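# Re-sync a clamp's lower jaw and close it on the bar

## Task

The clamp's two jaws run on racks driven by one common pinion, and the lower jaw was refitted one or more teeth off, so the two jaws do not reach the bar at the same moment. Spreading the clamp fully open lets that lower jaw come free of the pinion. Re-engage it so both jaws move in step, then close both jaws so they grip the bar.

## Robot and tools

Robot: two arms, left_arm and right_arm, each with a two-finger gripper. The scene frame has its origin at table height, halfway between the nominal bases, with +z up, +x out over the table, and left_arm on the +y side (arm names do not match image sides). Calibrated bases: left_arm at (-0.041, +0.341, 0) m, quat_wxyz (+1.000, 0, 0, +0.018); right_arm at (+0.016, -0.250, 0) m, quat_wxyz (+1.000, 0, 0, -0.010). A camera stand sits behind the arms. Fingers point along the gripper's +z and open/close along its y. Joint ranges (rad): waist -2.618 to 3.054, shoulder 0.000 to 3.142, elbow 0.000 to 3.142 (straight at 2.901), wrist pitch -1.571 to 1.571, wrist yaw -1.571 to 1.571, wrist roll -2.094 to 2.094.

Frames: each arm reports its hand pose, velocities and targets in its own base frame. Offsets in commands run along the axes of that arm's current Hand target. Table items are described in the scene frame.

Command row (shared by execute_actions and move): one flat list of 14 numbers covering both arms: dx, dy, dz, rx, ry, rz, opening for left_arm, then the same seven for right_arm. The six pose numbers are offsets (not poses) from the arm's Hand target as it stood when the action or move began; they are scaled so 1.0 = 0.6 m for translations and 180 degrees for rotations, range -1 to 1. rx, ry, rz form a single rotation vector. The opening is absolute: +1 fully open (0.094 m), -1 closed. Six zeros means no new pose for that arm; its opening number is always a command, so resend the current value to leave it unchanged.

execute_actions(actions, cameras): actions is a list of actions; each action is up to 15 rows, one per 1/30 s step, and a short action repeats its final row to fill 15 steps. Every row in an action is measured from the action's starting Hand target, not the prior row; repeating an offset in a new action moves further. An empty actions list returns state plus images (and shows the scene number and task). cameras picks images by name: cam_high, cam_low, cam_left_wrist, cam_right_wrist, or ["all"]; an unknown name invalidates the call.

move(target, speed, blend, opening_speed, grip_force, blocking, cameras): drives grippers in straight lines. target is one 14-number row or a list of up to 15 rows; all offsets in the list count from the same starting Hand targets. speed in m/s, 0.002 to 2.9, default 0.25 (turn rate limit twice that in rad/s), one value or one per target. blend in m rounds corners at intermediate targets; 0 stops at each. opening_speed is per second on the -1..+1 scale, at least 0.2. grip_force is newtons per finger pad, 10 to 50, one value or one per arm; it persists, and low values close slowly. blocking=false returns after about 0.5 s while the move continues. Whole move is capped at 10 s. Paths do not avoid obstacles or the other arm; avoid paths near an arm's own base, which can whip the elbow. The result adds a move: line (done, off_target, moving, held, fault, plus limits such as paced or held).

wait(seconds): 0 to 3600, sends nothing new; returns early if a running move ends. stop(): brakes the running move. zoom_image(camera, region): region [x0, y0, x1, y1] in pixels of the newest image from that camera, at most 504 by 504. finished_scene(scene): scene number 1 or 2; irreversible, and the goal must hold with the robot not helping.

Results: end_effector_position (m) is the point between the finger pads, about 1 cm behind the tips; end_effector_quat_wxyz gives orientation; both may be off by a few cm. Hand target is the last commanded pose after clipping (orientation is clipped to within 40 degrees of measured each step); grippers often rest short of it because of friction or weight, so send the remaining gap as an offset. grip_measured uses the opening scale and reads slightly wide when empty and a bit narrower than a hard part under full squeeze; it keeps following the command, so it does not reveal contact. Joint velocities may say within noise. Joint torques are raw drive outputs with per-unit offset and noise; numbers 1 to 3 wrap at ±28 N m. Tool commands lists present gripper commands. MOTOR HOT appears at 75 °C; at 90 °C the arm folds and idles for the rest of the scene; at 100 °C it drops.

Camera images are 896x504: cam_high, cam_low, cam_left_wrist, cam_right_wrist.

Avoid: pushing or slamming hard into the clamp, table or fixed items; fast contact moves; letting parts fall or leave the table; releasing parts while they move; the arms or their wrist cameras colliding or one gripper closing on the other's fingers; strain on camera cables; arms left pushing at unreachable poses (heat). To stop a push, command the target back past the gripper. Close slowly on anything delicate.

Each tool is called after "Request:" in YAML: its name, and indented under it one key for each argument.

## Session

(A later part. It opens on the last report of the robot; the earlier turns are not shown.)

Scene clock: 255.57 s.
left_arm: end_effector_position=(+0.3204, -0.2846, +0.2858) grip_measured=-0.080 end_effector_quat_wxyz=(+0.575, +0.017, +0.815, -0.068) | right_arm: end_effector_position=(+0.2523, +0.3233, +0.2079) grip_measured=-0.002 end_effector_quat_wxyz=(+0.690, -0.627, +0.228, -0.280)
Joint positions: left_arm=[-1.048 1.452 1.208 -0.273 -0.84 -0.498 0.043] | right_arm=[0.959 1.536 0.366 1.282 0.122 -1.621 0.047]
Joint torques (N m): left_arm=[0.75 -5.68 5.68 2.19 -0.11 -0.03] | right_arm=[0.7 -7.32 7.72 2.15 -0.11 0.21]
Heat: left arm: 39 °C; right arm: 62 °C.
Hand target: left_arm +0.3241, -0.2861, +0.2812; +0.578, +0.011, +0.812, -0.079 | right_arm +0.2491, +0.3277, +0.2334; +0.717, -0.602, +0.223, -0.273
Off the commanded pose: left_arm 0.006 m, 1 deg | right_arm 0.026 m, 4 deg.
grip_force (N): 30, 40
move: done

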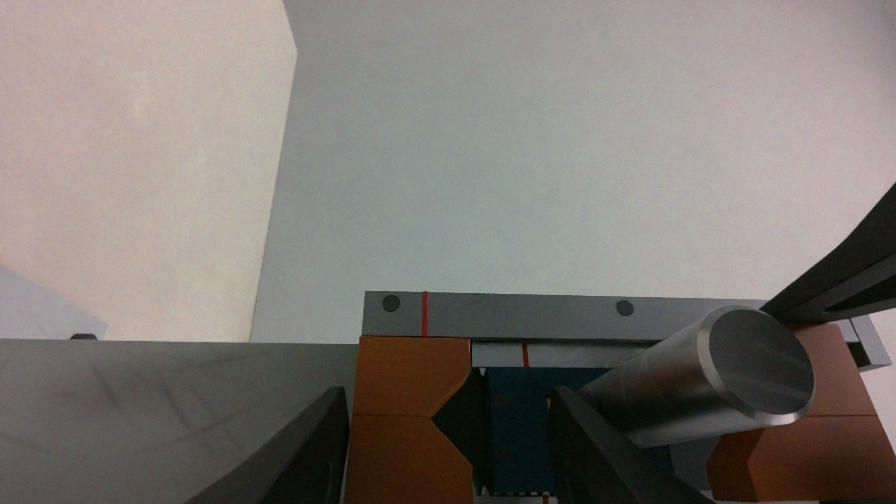

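Request:
move:
  target: [0.0047,0,0.0016,0,0,0,-0.32,0,0,0,0,0,0,0.0]
  speed: 0.02

Request:
move:
  target: [0.0047,0,0.0016,0,0,0,-0.32,0,0,0,0,0,0,0.0]
  speed: 0.02
  cameras: ["cam_right_wrist"]

Request:
zoom_image:
  camera: "cam_right_wrist"
  region: [330, 270, 630, 504]

Scene clock: 256.33 s.
left_arm: end_effector_position=(+0.3204, -0.2849, +0.2853) grip_measured=-0.080 end_effector_quat_wxyz=(+0.578, +0.015, +0.813, -0.069) | right_arm: end_effector_position=(+0.2523, +0.3233, +0.2079) grip_measured=-0.002 end_effector_quat_wxyz=(+0.690, -0.627, +0.228, -0.280)
Joint positions: left_arm=[-1.049 1.451 1.2 -0.257 -0.845 -0.496 0.043] | right_arm=[0.959 1.536 0.366 1.282 0.122 -1.621 0.047]
Joint torques (N m): left_arm=[0.9 -5.59 5.52 2.14 -0.08 -0.08] | right_arm=[0.69 -7.32 7.71 2.15 -0.11 0.21]
Heat: left arm: 39 °C; right arm: 61 °C.
Hand target: left_arm +0.3241, -0.2865, +0.2783; +0.578, +0.011, +0.812, -0.079 | right_arm +0.2491, +0.3277, +0.2334; +0.717, -0.602, +0.223, -0.273
Off the commanded pose: left_arm 0.008 m, 1 deg | right_arm 0.026 m, 4 deg.
grip_force (N): 30, 40
move: done

Scene clock: 256.97 s.
left_arm: end_effector_position=(+0.3201, -0.2848, +0.2818) grip_measured=-0.080 end_effector_quat_wxyz=(+0.578, +0.015, +0.813, -0.069) | right_arm: end_effector_position=(+0.2523, +0.3233, +0.2079) grip_measured=-0.002 end_effector_quat_wxyz=(+0.690, -0.627, +0.228, -0.280)
Joint positions: left_arm=[-1.05 1.451 1.185 -0.243 -0.846 -0.495 0.043] | right_arm=[0.959 1.536 0.366 1.282 0.122 -1.621 0.047]
Joint torques (N m): left_arm=[0.96 -5.35 5.82 2.13 -0.08 -0.07] | right_arm=[0.7 -7.32 7.72 2.15 -0.11 0.2]
Heat: left arm: 39 °C; right arm: 61 °C.
Hand target: left_arm +0.3240, -0.2868, +0.2753; +0.578, +0.011, +0.812, -0.079 | right_arm +0.2491, +0.3277, +0.2334; +0.717, -0.602, +0.223, -0.273
Off the commanded pose: left_arm 0.008 m, 1 deg | right_arm 0.026 m, 4 deg.
grip_force (N): 30, 40
move: done

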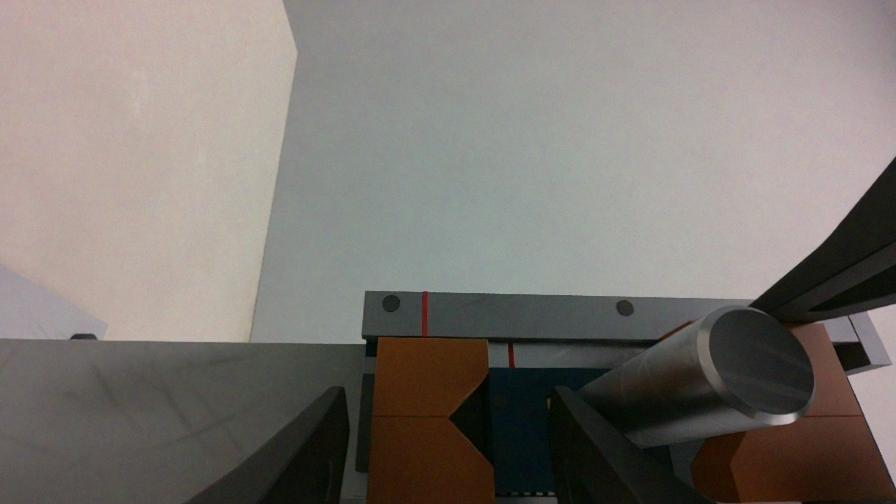

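Scaled by 1.680 from the camera's image (finer frame: 1280x720).

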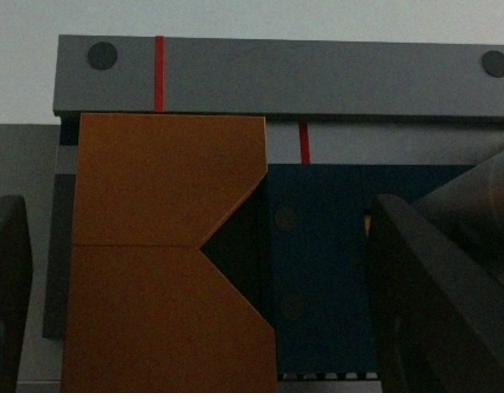

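Request:
move:
  target: [0,0,0,0,0,0,-0.32,0.01255,0.0173,-0.1066,-0.015,0,0,0.0]
  speed: 0.05
  cameras: ["cam_right_wrist","cam_low","cam_left_wrist"]

Scene clock: 259.47 s.
left_arm: end_effector_position=(+0.3201, -0.2848, +0.2818) grip_measured=-0.080 end_effector_quat_wxyz=(+0.578, +0.015, +0.813, -0.069) | right_arm: end_effector_position=(+0.2197, +0.2768, +0.2048) grip_measured=-0.002 end_effector_quat_wxyz=(+0.690, -0.628, +0.230, -0.278)
Joint positions: left_arm=[-1.05 1.451 1.185 -0.243 -0.846 -0.495 0.043] | right_arm=[0.959 1.271 0.161 1.216 0.122 -1.615 0.047]
Joint torques (N m): left_arm=[0.91 -5.35 5.85 2.12 -0.05 -0.08] | right_arm=[0.59 -4.53 5.19 2.11 -0.1 0.2]
Heat: left arm: 39 °C; right arm: 61 °C.
Hand target: left_arm +0.3240, -0.2868, +0.2753; +0.578, +0.011, +0.812, -0.079 | right_arm +0.2146, +0.2767, +0.2120; +0.703, -0.618, +0.229, -0.268
Off the commanded pose: left_arm 0.008 m, 1 deg | right_arm 0.009 m, 2 deg.
grip_force (N): 30, 40
move: done
Images, in order (width x height): cam_low 896x504, cam_left_wrist 896x504, cam_right_wrist 896x504.

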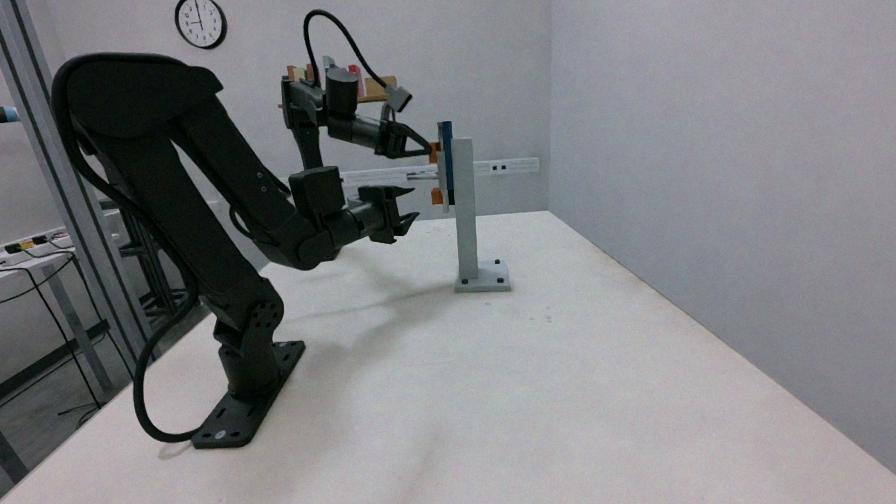

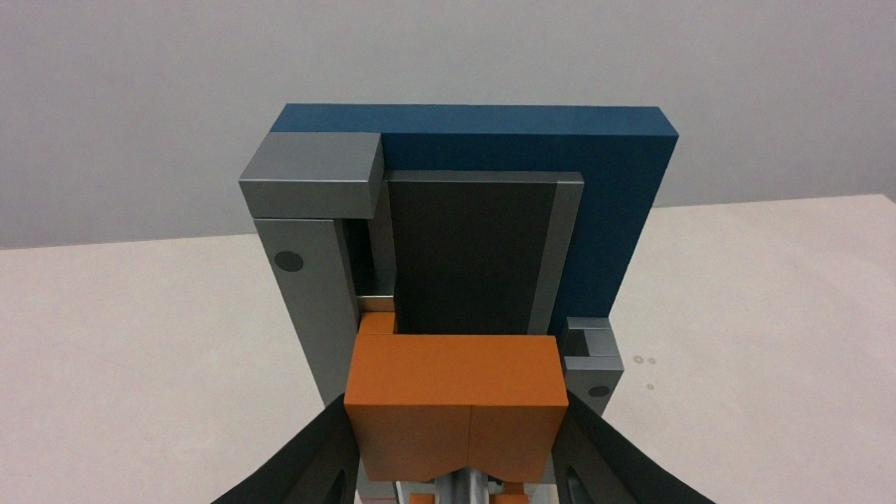

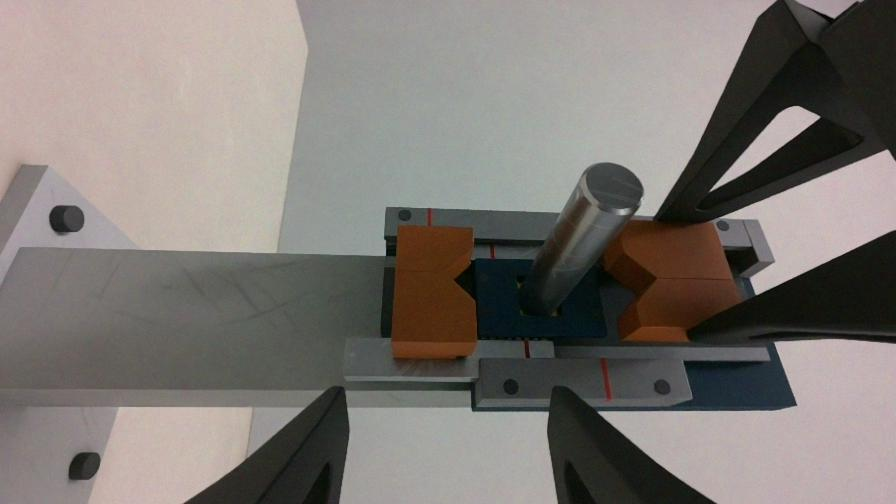

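Request:
zoom_image:
  camera: "cam_right_wrist"
  region: [330, 190, 580, 420]

Request:
zoom_image:
  camera: "cam_right_wrist"
  region: [460, 190, 710, 420]

Scaled by 2.016 from the camera's image (finer frame: 1280x720).

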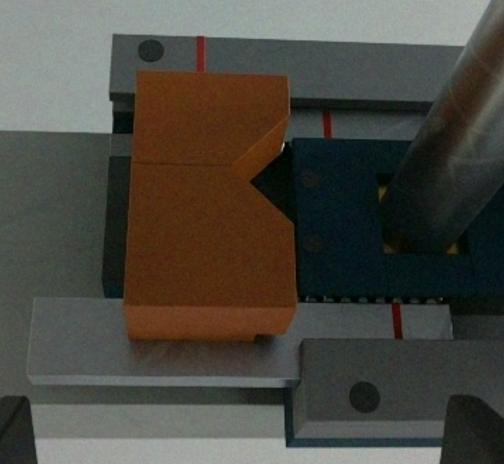

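Scaled by 2.016 from the camera's image (finer frame: 1280x720).

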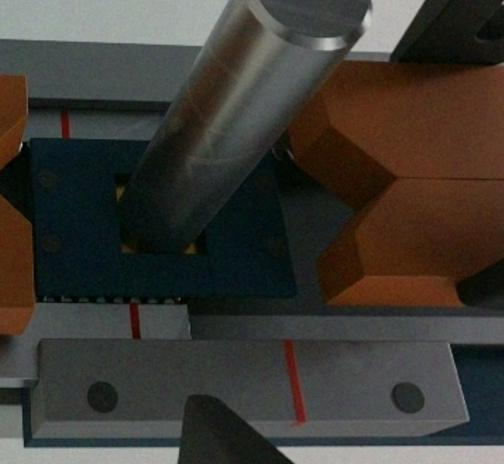

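Request:
zoom_image:
  camera: "cam_right_wrist"
  region: [470, 320, 570, 400]

Request:
zoom_image:
  camera: "cam_right_wrist"
  region: [560, 320, 700, 420]

Scaled by 5.040 from the camera's image (finer frame: 1280x720).

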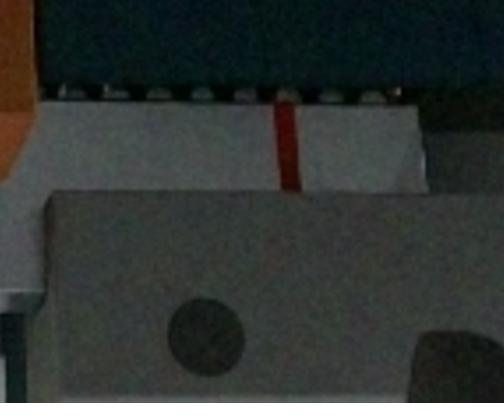

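Scaled by 3.600 from the camera's image (finer frame: 1280x720).

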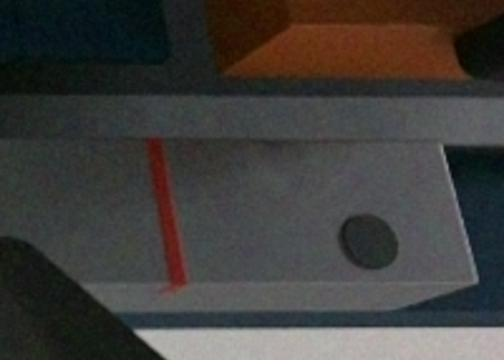

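Request:
move:
  target: [0.0095,0,0.0033,0,0,0,-0.32,0.0052,0.0073,-0.1354,0,0,0,0.0]
  speed: 0.08
  cameras: ["cam_right_wrist","cam_left_wrist"]

Scene clock: 263.90 s.
left_arm: end_effector_position=(+0.3201, -0.2848, +0.2767) grip_measured=-0.080 end_effector_quat_wxyz=(+0.578, +0.015, +0.813, -0.069) | right_arm: end_effector_position=(+0.1668, +0.2143, +0.1966) grip_measured=-0.002 end_effector_quat_wxyz=(+0.673, -0.649, +0.236, -0.266)
Joint positions: left_arm=[-1.05 1.451 1.164 -0.22 -0.846 -0.495 0.043] | right_arm=[1.024 0.336 0.013 0.372 0.178 -1.607 0.047]
Joint torques (N m): left_arm=[0.8 -5.16 5.89 2.14 -0.08 -0.07] | right_arm=[0.7 0.25 6.87 2.15 0.01 0.17]
Heat: left arm: 39 °C; right arm: 60 °C.
Hand target: left_arm +0.3240, -0.2876, +0.2694; +0.578, +0.011, +0.812, -0.079 | right_arm +0.1643, +0.2144, +0.1970; +0.703, -0.618, +0.229, -0.268
Off the commanded pose: left_arm 0.009 m, 1 deg | right_arm 0.002 m, 5 deg.
joint sent to its limit (right arm) — joint 3 (elbow), lower limit, where the elbow is as bent as it goes. The joint targets are off in orientation, not in position.
grip_force (N): 30, 40
move: off_target (right_arm)
Images, in order (width x height): cam_left_wrist 896x504, cam_right_wrist 896x504.

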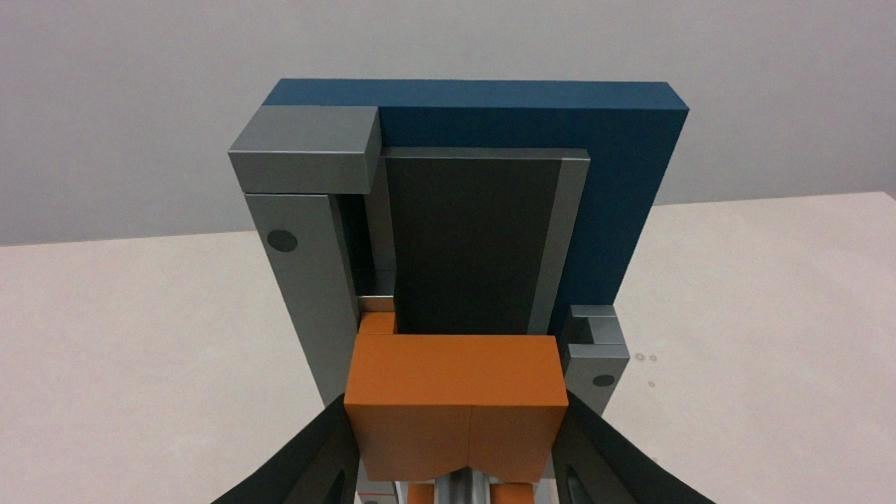

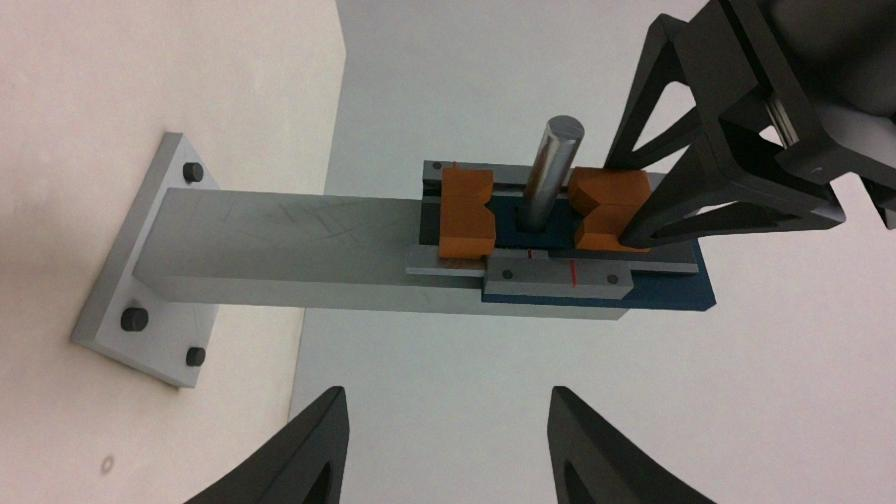

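Request:
move:
  target: [0.0126,0,0.00434,0,0,0,-0.32,0,0,0,0,0,0,0.0]
  speed: 0.03

Request:
move:
  target: [0.0095,0,0.00326,0,0,0,-0.32,0,0,0,0,0,0,0.0]
  speed: 0.02
  cameras: ["cam_right_wrist","cam_left_wrist"]

Request:
zoom_image:
  camera: "cam_right_wrist"
  region: [400, 100, 720, 340]

Scene clock: 264.70 s.
left_arm: end_effector_position=(+0.3200, -0.2846, +0.2693) grip_measured=-0.080 end_effector_quat_wxyz=(+0.578, +0.015, +0.813, -0.070) | right_arm: end_effector_position=(+0.1668, +0.2143, +0.1963) grip_measured=-0.002 end_effector_quat_wxyz=(+0.673, -0.649, +0.236, -0.266)
Joint positions: left_arm=[-1.05 1.451 1.135 -0.191 -0.846 -0.495 0.043] | right_arm=[1.024 0.336 0.013 0.371 0.178 -1.607 0.047]
Joint torques (N m): left_arm=[0.62 -4.77 6.05 2.16 -0.1 -0.1] | right_arm=[0.69 0.2 6.87 2.11 0.01 0.17]
Heat: left arm: 39 °C; right arm: 59 °C.
Hand target: left_arm +0.3239, -0.2885, +0.2613; +0.578, +0.011, +0.812, -0.079 | right_arm +0.1643, +0.2144, +0.1971; +0.703, -0.618, +0.229, -0.268
Off the commanded pose: left_arm 0.010 m, 1 deg | right_arm 0.003 m, 5 deg.
joint sent to its limit (right arm) — joint 3 (elbow), lower limit, where the elbow is as bent as it goes. The joint targets are off in orientation, not in position.
grip_force (N): 30, 40
move: done

Scene clock: 265.33 s.
left_arm: end_effector_position=(+0.3200, -0.2845, +0.2646) grip_measured=-0.080 end_effector_quat_wxyz=(+0.578, +0.015, +0.813, -0.070) | right_arm: end_effector_position=(+0.1668, +0.2143, +0.1963) grip_measured=-0.002 end_effector_quat_wxyz=(+0.673, -0.649, +0.236, -0.266)
Joint positions: left_arm=[-1.05 1.453 1.116 -0.169 -0.846 -0.495 0.043] | right_arm=[1.024 0.336 0.013 0.371 0.178 -1.607 0.047]
Joint torques (N m): left_arm=[0.47 -4.48 6 2.17 -0.11 -0.11] | right_arm=[0.69 0.18 6.87 2.11 0.01 0.17]
Heat: left arm: 39 °C; right arm: 59 °C.
Hand target: left_arm +0.3238, -0.2892, +0.2554; +0.578, +0.011, +0.812, -0.079 | right_arm +0.1643, +0.2144, +0.1971; +0.703, -0.618, +0.229, -0.268
Off the commanded pose: left_arm 0.011 m, 1 deg | right_arm 0.003 m, 5 deg.
joint sent to its limit (right arm) — joint 3 (elbow), lower limit, where the elbow is as bent as it goes. The joint targets are off in orientation, not in position.
grip_force (N): 30, 40
move: off_target (left_arm)
Images, in order (width x height): cam_left_wrist 896x504, cam_right_wrist 896x504.

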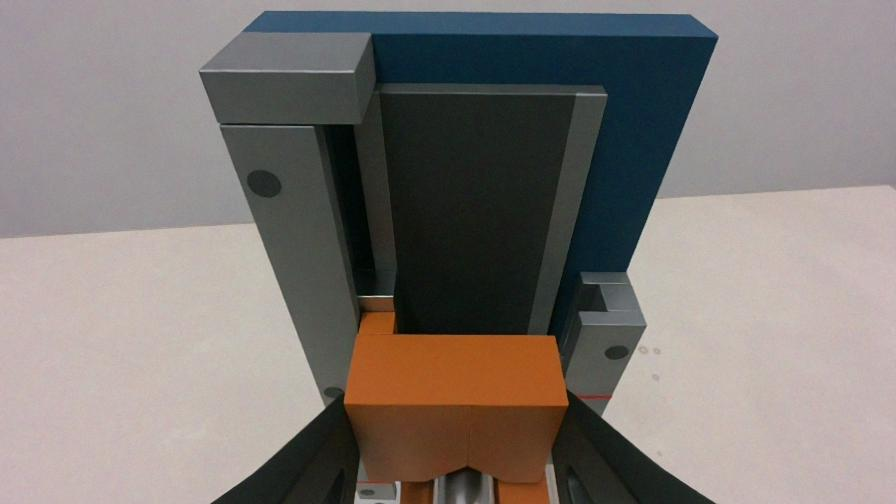

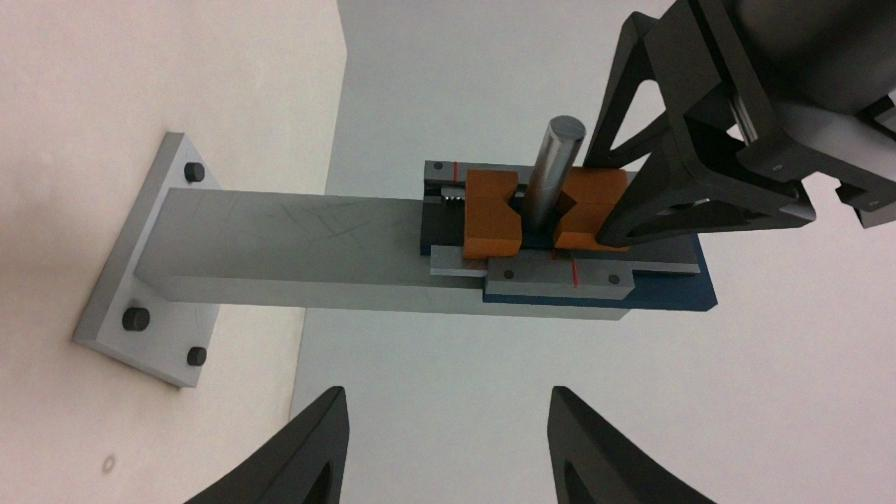

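Scaled by 1.575 from the camera's image (finer frame: 1280x720).

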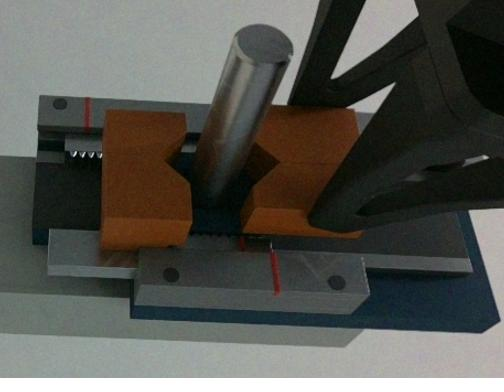

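Request:
move:
  target: [0.0095,0,0.00326,0,0,0,-0.32,0,0,0,0,0,0,0.0]
  speed: 0.02
  cameras: ["cam_right_wrist"]

Request:
zoom_image:
  camera: "cam_right_wrist"
  region: [400, 140, 660, 310]

Scene clock: 266.10 s.
left_arm: end_effector_position=(+0.3201, -0.2846, +0.2589) grip_measured=-0.080 end_effector_quat_wxyz=(+0.578, +0.015, +0.813, -0.069) | right_arm: end_effector_position=(+0.1668, +0.2143, +0.1963) grip_measured=-0.002 end_effector_quat_wxyz=(+0.673, -0.649, +0.236, -0.266)
Joint positions: left_arm=[-1.05 1.456 1.098 -0.149 -0.846 -0.495 0.043] | right_arm=[1.024 0.336 0.013 0.371 0.178 -1.607 0.047]
Joint torques (N m): left_arm=[0.39 -4.4 6.04 2.23 -0.11 -0.12] | right_arm=[0.68 0.2 6.87 2.12 0.01 0.17]
Heat: left arm: 39 °C; right arm: 59 °C.
Hand target: left_arm +0.3238, -0.2899, +0.2495; +0.578, +0.011, +0.812, -0.079 | right_arm +0.1643, +0.2144, +0.1971; +0.703, -0.618, +0.229, -0.268
Off the commanded pose: left_arm 0.011 m, 1 deg | right_arm 0.003 m, 5 deg.
joint sent to its limit (right arm) — joint 3 (elbow), lower limit, where the elbow is as bent as it goes. The joint targets are off in orientation, not in position.
grip_force (N): 30, 40
move: off_target (left_arm)

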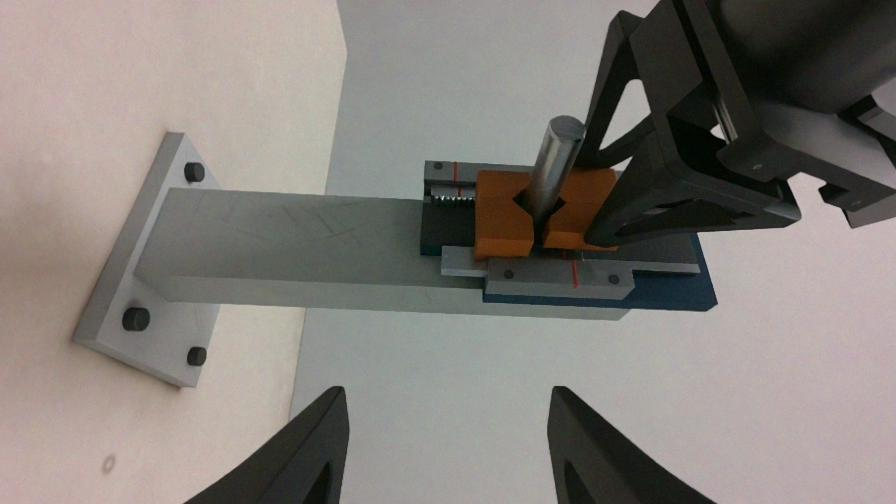

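Scaled by 1.938 from the camera's image (finer frame: 1280x720).

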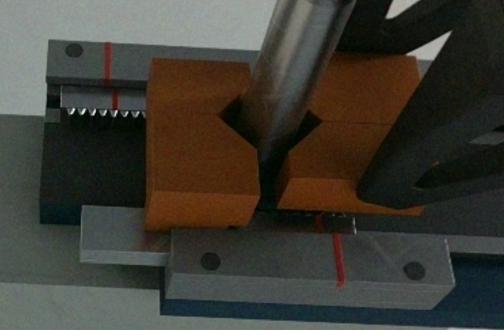

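Request:
move:
  target: [0.0063,0,0.00217,0,0,0,-0.32,0,0,0,0,0,0,0.0]
  speed: 0.02
  cameras: ["cam_right_wrist"]

Request:
zoom_image:
  camera: "cam_right_wrist"
  region: [400, 140, 660, 310]

Scene clock: 267.13 s.
left_arm: end_effector_position=(+0.3202, -0.2844, +0.2564) grip_measured=-0.080 end_effector_quat_wxyz=(+0.579, +0.014, +0.812, -0.069) | right_arm: end_effector_position=(+0.1668, +0.2143, +0.1963) grip_measured=-0.002 end_effector_quat_wxyz=(+0.673, -0.649, +0.236, -0.266)
Joint positions: left_arm=[-1.05 1.457 1.087 -0.135 -0.849 -0.495 0.043] | right_arm=[1.024 0.336 0.013 0.371 0.178 -1.607 0.047]
Joint torques (N m): left_arm=[0.38 -4.15 5.94 2.2 -0.09 -0.12] | right_arm=[0.69 0.2 6.87 2.11 0.01 0.17]
Heat: left arm: 39 °C; right arm: 59 °C.
Hand target: left_arm +0.3238, -0.2902, +0.2455; +0.578, +0.011, +0.812, -0.079 | right_arm +0.1643, +0.2144, +0.1971; +0.703, -0.618, +0.229, -0.268
Off the commanded pose: left_arm 0.013 m, 1 deg | right_arm 0.003 m, 5 deg.
joint sent to its limit (right arm) — joint 3 (elbow), lower limit, where the elbow is as bent as it goes. The joint targets are off in orientation, not in position.
grip_force (N): 30, 40
move: off_target (left_arm)

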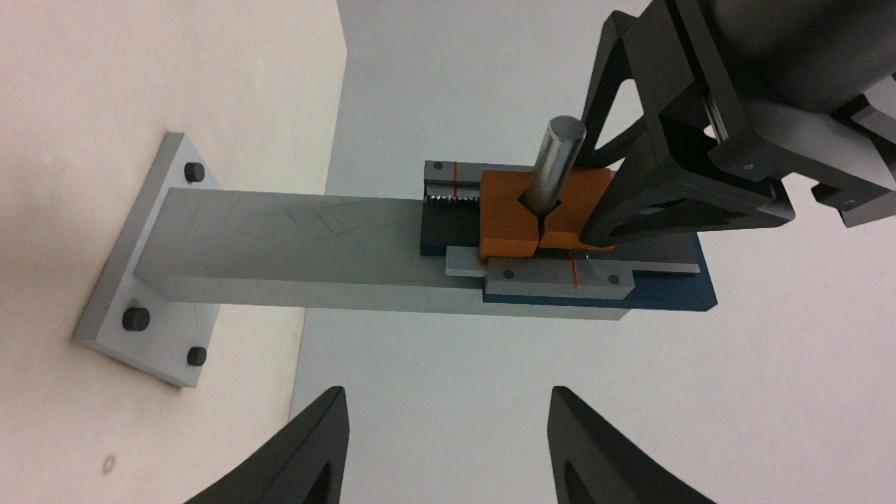

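Scaled by 1.938 from the camera's image (finer frame: 1280x720).

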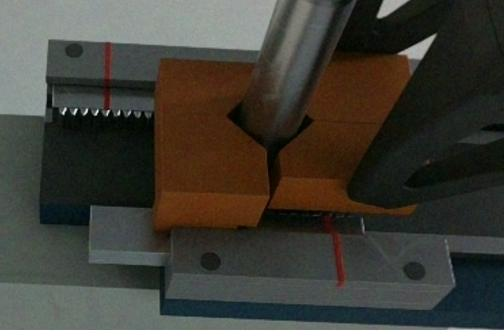

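Request:
move:
  target: [0.0063,0,0.00217,0,0,0,-0.32,0,0,0,0,0,0,0.0]
  speed: 0.02
  cameras: ["cam_right_wrist","cam_left_wrist"]

Request:
zoom_image:
  camera: "cam_right_wrist"
  region: [400, 140, 560, 240]

Request:
zoom_image:
  camera: "cam_right_wrist"
  region: [500, 200, 660, 300]

Scene clock: 267.83 s.
left_arm: end_effector_position=(+0.3200, -0.2849, +0.2558) grip_measured=-0.080 end_effector_quat_wxyz=(+0.582, +0.012, +0.810, -0.071) | right_arm: end_effector_position=(+0.1668, +0.2143, +0.1963) grip_measured=-0.002 end_effector_quat_wxyz=(+0.673, -0.649, +0.236, -0.266)
Joint positions: left_arm=[-1.053 1.457 1.076 -0.114 -0.853 -0.493 0.043] | right_arm=[1.024 0.336 0.013 0.371 0.178 -1.607 0.047]
Joint torques (N m): left_arm=[0.53 -3.9 5.76 2.16 -0.08 -0.17] | right_arm=[0.68 0.18 6.87 2.11 0 0.16]
Heat: left arm: 39 °C; right arm: 59 °C.
Hand target: left_arm +0.3238, -0.2907, +0.2415; +0.578, +0.011, +0.812, -0.079 | right_arm +0.1643, +0.2144, +0.1971; +0.703, -0.618, +0.229, -0.268
Off the commanded pose: left_arm 0.016 m, 1 deg | right_arm 0.003 m, 5 deg.
joint sent to its limit (right arm) — joint 3 (elbow), lower limit, where the elbow is as bent as it goes. The joint targets are off in orientation, not in position.
grip_force (N): 30, 40
move: off_target (left_arm)
Images, in order (width x height): cam_left_wrist 896x504, cam_right_wrist 896x504.

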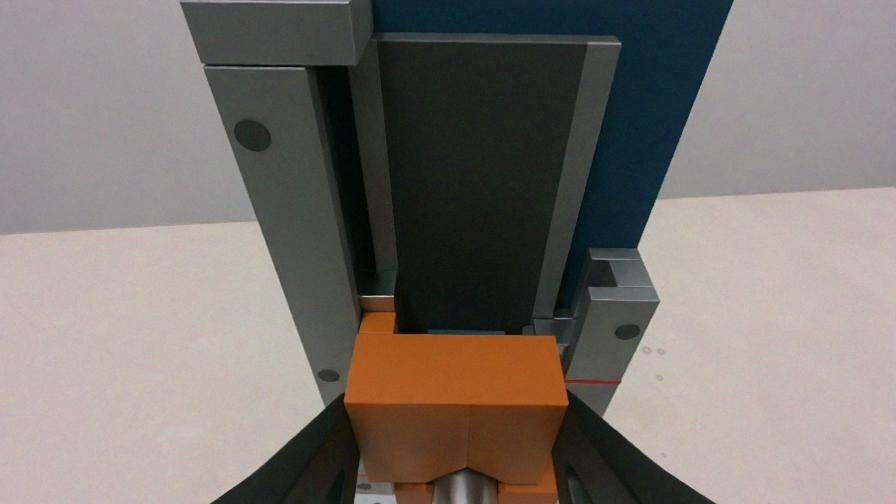

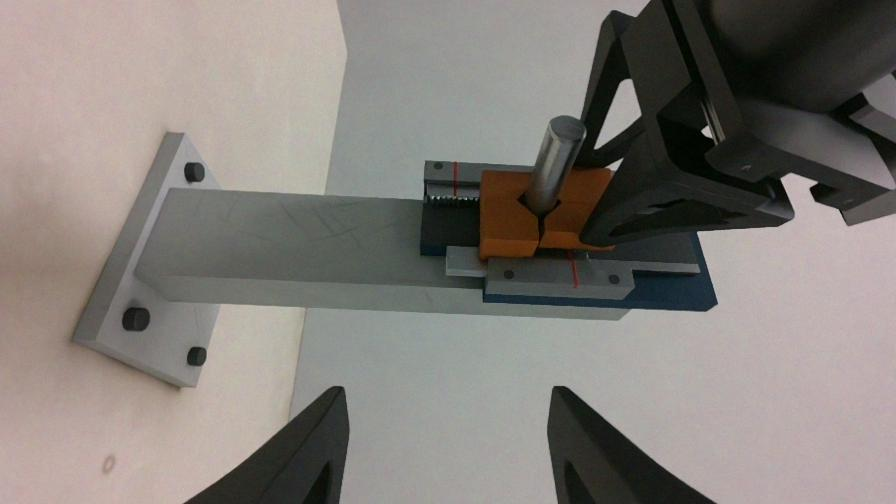

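Scaled by 3.150 from the camera's image (finer frame: 1280x720).

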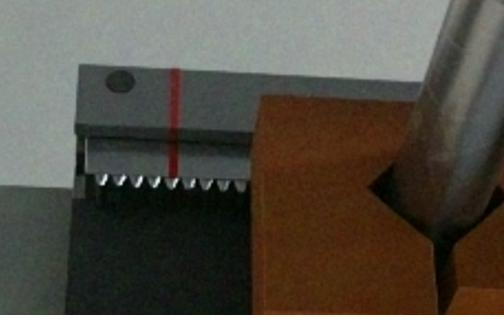

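Scaled by 3.150 from the camera's image (finer frame: 1280x720).

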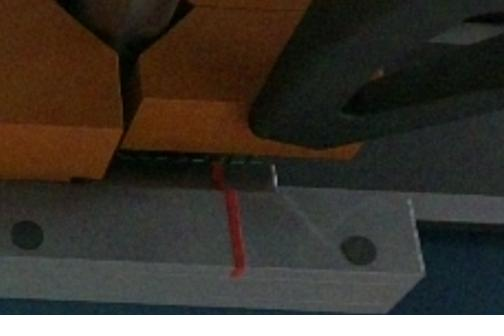

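Request:
move:
  target: [-0.0134,0,-0.0046,0,0,0,-0.32,0,0,0,0,0,0,0.0]
  speed: 0.03

Request:
move:
  target: [0,0,0,0,0,0,0.0,0,0,0,0,0,0,0.0]
  opening_speed: 0.3
  cameras: ["cam_right_wrist","cam_left_wrist"]

Request:
zoom_image:
  camera: "cam_right_wrist"
  region: [400, 140, 660, 310]

Scene clock: 268.90 s.
left_arm: end_effector_position=(+0.3200, -0.2848, +0.2558) grip_measured=-0.080 end_effector_quat_wxyz=(+0.582, +0.012, +0.810, -0.071) | right_arm: end_effector_position=(+0.1668, +0.2143, +0.1963) grip_measured=-0.002 end_effector_quat_wxyz=(+0.673, -0.649, +0.236, -0.266)
Joint positions: left_arm=[-1.053 1.457 1.076 -0.115 -0.854 -0.492 0.043] | right_arm=[1.024 0.336 0.013 0.371 0.178 -1.607 0.047]
Joint torques (N m): left_arm=[0.65 -4.44 7.5 1.88 -0.02 -0.12] | right_arm=[0.68 0.2 6.87 2.11 0 0.17]
Heat: left arm: 39 °C; right arm: 58 °C.
Hand target: left_arm +0.3239, -0.2897, +0.2500; +0.578, +0.011, +0.812, -0.079 | right_arm +0.1643, +0.2144, +0.1971; +0.703, -0.618, +0.229, -0.268
Off the commanded pose: left_arm 0.009 m, 1 deg | right_arm 0.003 m, 5 deg.
joint sent to its limit (right arm) — joint 3 (elbow), lower limit, where the elbow is as bent as it goes. The joint targets are off in orientation, not in position.
grip_force (N): 30, 40
move: done

Scene clock: 270.17 s.
left_arm: end_effector_position=(+0.3219, -0.2864, +0.2538) grip_measured=-0.002 end_effector_quat_wxyz=(+0.581, +0.013, +0.811, -0.073) | right_arm: end_effector_position=(+0.1668, +0.2143, +0.1963) grip_measured=-0.002 end_effector_quat_wxyz=(+0.673, -0.649, +0.236, -0.266)
Joint positions: left_arm=[-1.048 1.465 1.076 -0.105 -0.844 -0.492 0.047] | right_arm=[1.024 0.336 0.013 0.371 0.178 -1.607 0.047]
Joint torques (N m): left_arm=[0.29 -5.09 7.54 1.8 -0.1 -0.12] | right_arm=[0.68 0.2 6.89 2.11 0.01 0.17]
Heat: left arm: 39 °C; right arm: 58 °C.
Hand target: left_arm +0.3238, -0.2898, +0.2498; +0.578, +0.011, +0.812, -0.079 | right_arm +0.1643, +0.2144, +0.1971; +0.703, -0.618, +0.229, -0.268
Off the commanded pose: left_arm 0.005 m, 1 deg | right_arm 0.003 m, 5 deg.
joint sent to its limit (right arm) — joint 3 (elbow), lower limit, where the elbow is as bent as it goes. The joint targets are off in orientation, not in position.
grip_force (N): 30, 40
move: done
Images, in order (width x height): cam_left_wrist 896x504, cam_right_wrist 896x504.

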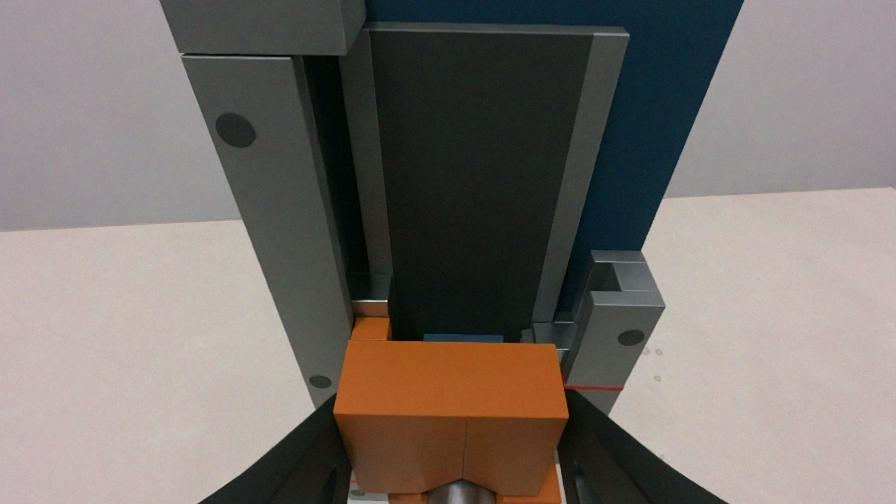

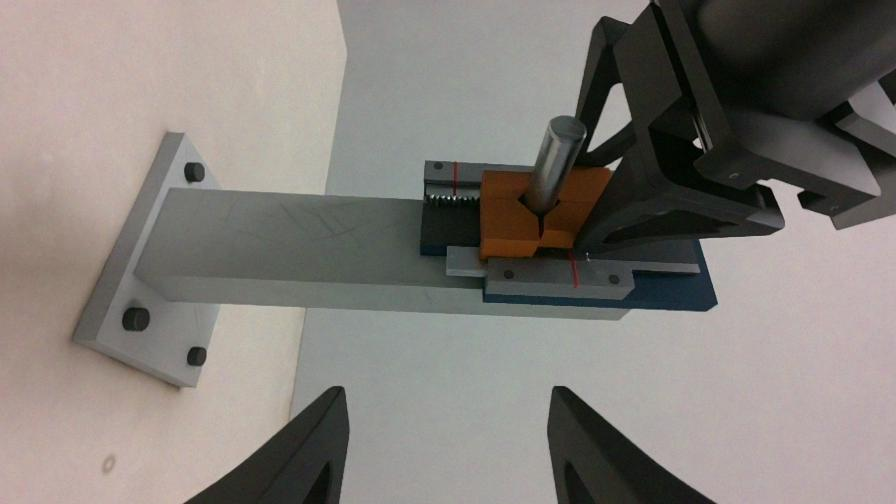

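Scaled by 1.938 from the camera's image (finer frame: 1280x720).

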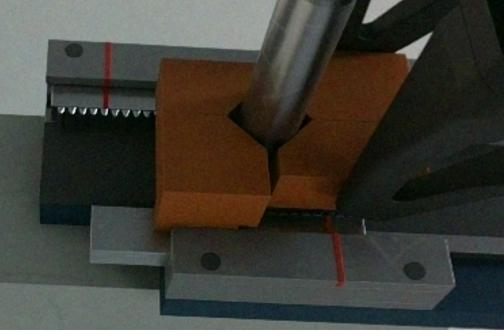

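Request:
move:
  target:
    - [0,0,0,0,0,0,0.2,0,0,0,0,0,0,0.0]
    - [0,0,-0.15,0,0,0,0.2,0,0,0,0,0,0,0.0]
  speed: 0.1
  cameras: ["all"]

Scene clock: 272.63 s.
left_arm: end_effector_position=(+0.2394, -0.2798, +0.2627) grip_measured=+0.198 end_effector_quat_wxyz=(+0.569, +0.028, +0.819, -0.071) | right_arm: end_effector_position=(+0.1668, +0.2143, +0.1963) grip_measured=-0.002 end_effector_quat_wxyz=(+0.673, -0.649, +0.236, -0.266)
Joint positions: left_arm=[-1.297 1.334 1.076 -0.46 -1.022 -0.731 0.056] | right_arm=[1.024 0.336 0.013 0.371 0.178 -1.607 0.047]
Joint torques (N m): left_arm=[-0.31 -5.59 9.68 1.3 -0.62 -0.15] | right_arm=[0.69 0.2 6.87 2.12 0.01 0.16]
Heat: left arm: 39 °C; right arm: 58 °C.
Hand target: left_arm +0.2395, -0.2771, +0.2787; +0.578, +0.011, +0.812, -0.079 | right_arm +0.1643, +0.2144, +0.1971; +0.703, -0.618, +0.229, -0.268
Off the commanded pose: left_arm 0.016 m, 2 deg | right_arm 0.003 m, 5 deg.
joint sent to its limit (right arm) — joint 3 (elbow), lower limit, where the elbow is as bent as it goes. The joint targets are off in orientation, not in position.
grip_force (N): 30, 40
move: off_target (left_arm)

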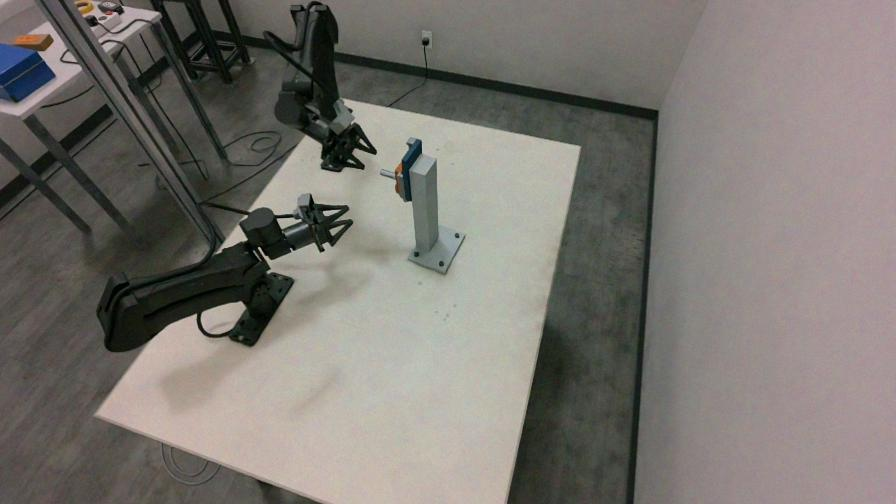

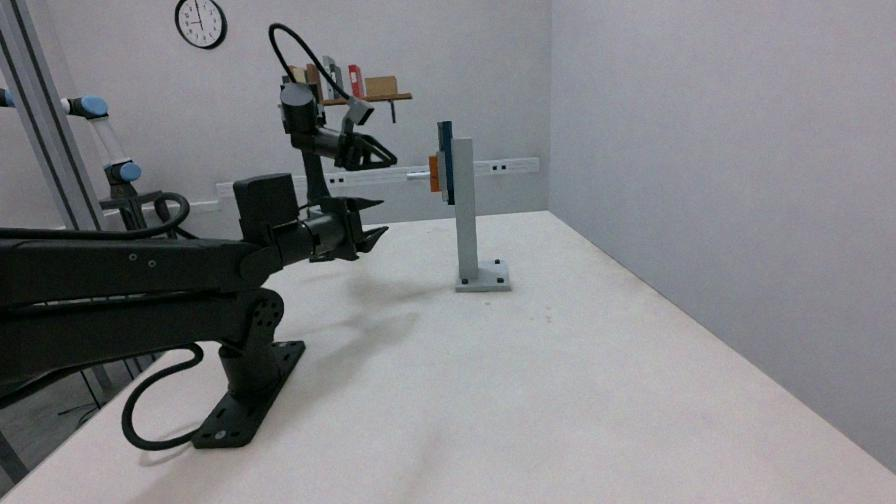

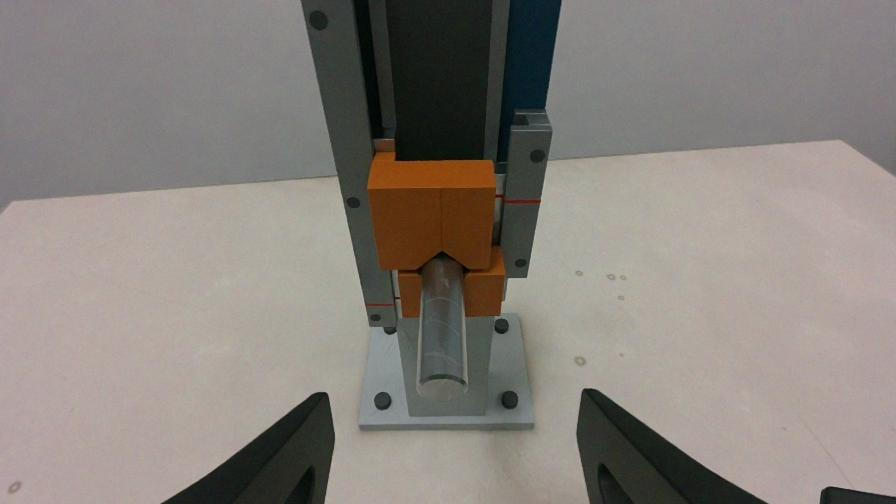

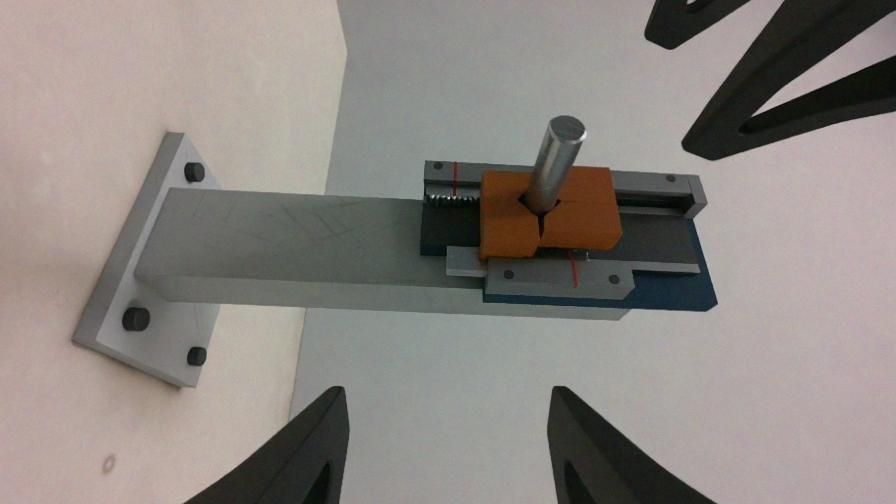

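Request:
zoom_image:
  camera: "cam_left_wrist"
  region: [340, 150, 560, 340]

Request:
zoom_image:
  camera: "cam_right_wrist"
  region: [410, 140, 650, 310]

Scaled by 2.291 from the camera's image (finer frame: 1280x720).

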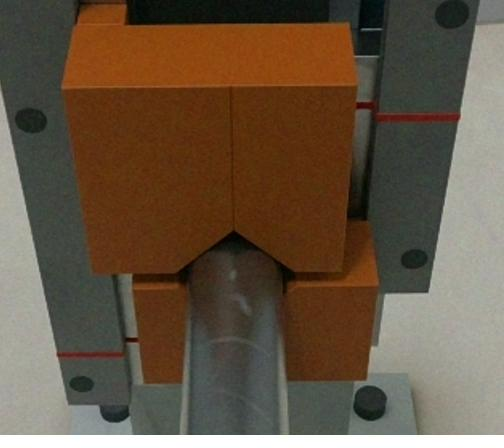

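Scaled by 2.100 from the camera's image (finer frame: 1280x720).

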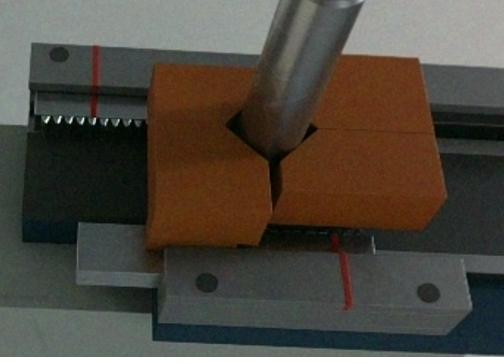

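Request:
zoom_image:
  camera: "cam_right_wrist"
  region: [500, 170, 600, 260]

Request:
zoom_image:
  camera: "cam_left_wrist"
  region: [380, 220, 520, 330]

Scaled by 5.040 from the camera's image (finer frame: 1280x720).

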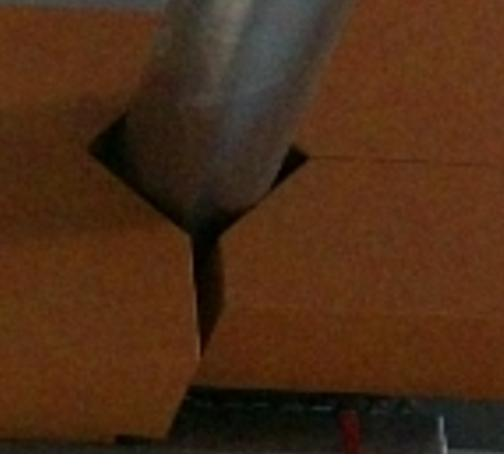

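Scaled by 3.600 from the camera's image (finer frame: 1280x720).

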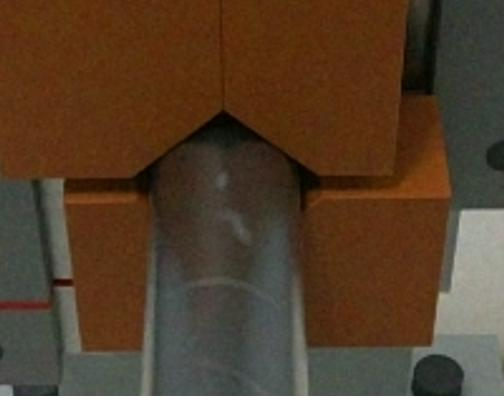

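Request:
zoom_image:
  camera: "cam_right_wrist"
  region: [415, 150, 495, 220]

Request:
zoom_image:
  camera: "cam_right_wrist"
  region: [540, 235, 620, 305]

Scaled by 6.300 from the camera's image (finer frame: 1280x720).

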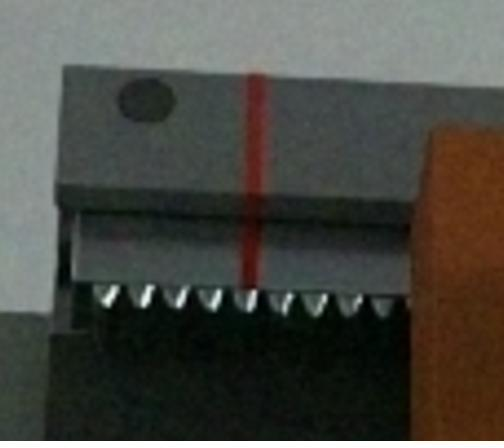

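Scaled by 6.300 from the camera's image (finer frame: 1280x720).

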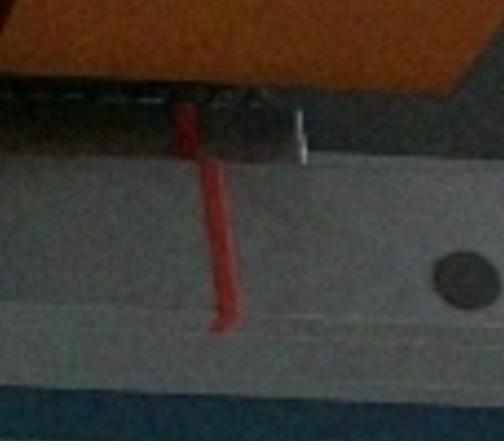

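Request:
finished_scene:
  scene: 1

The scene is finished: the task was done.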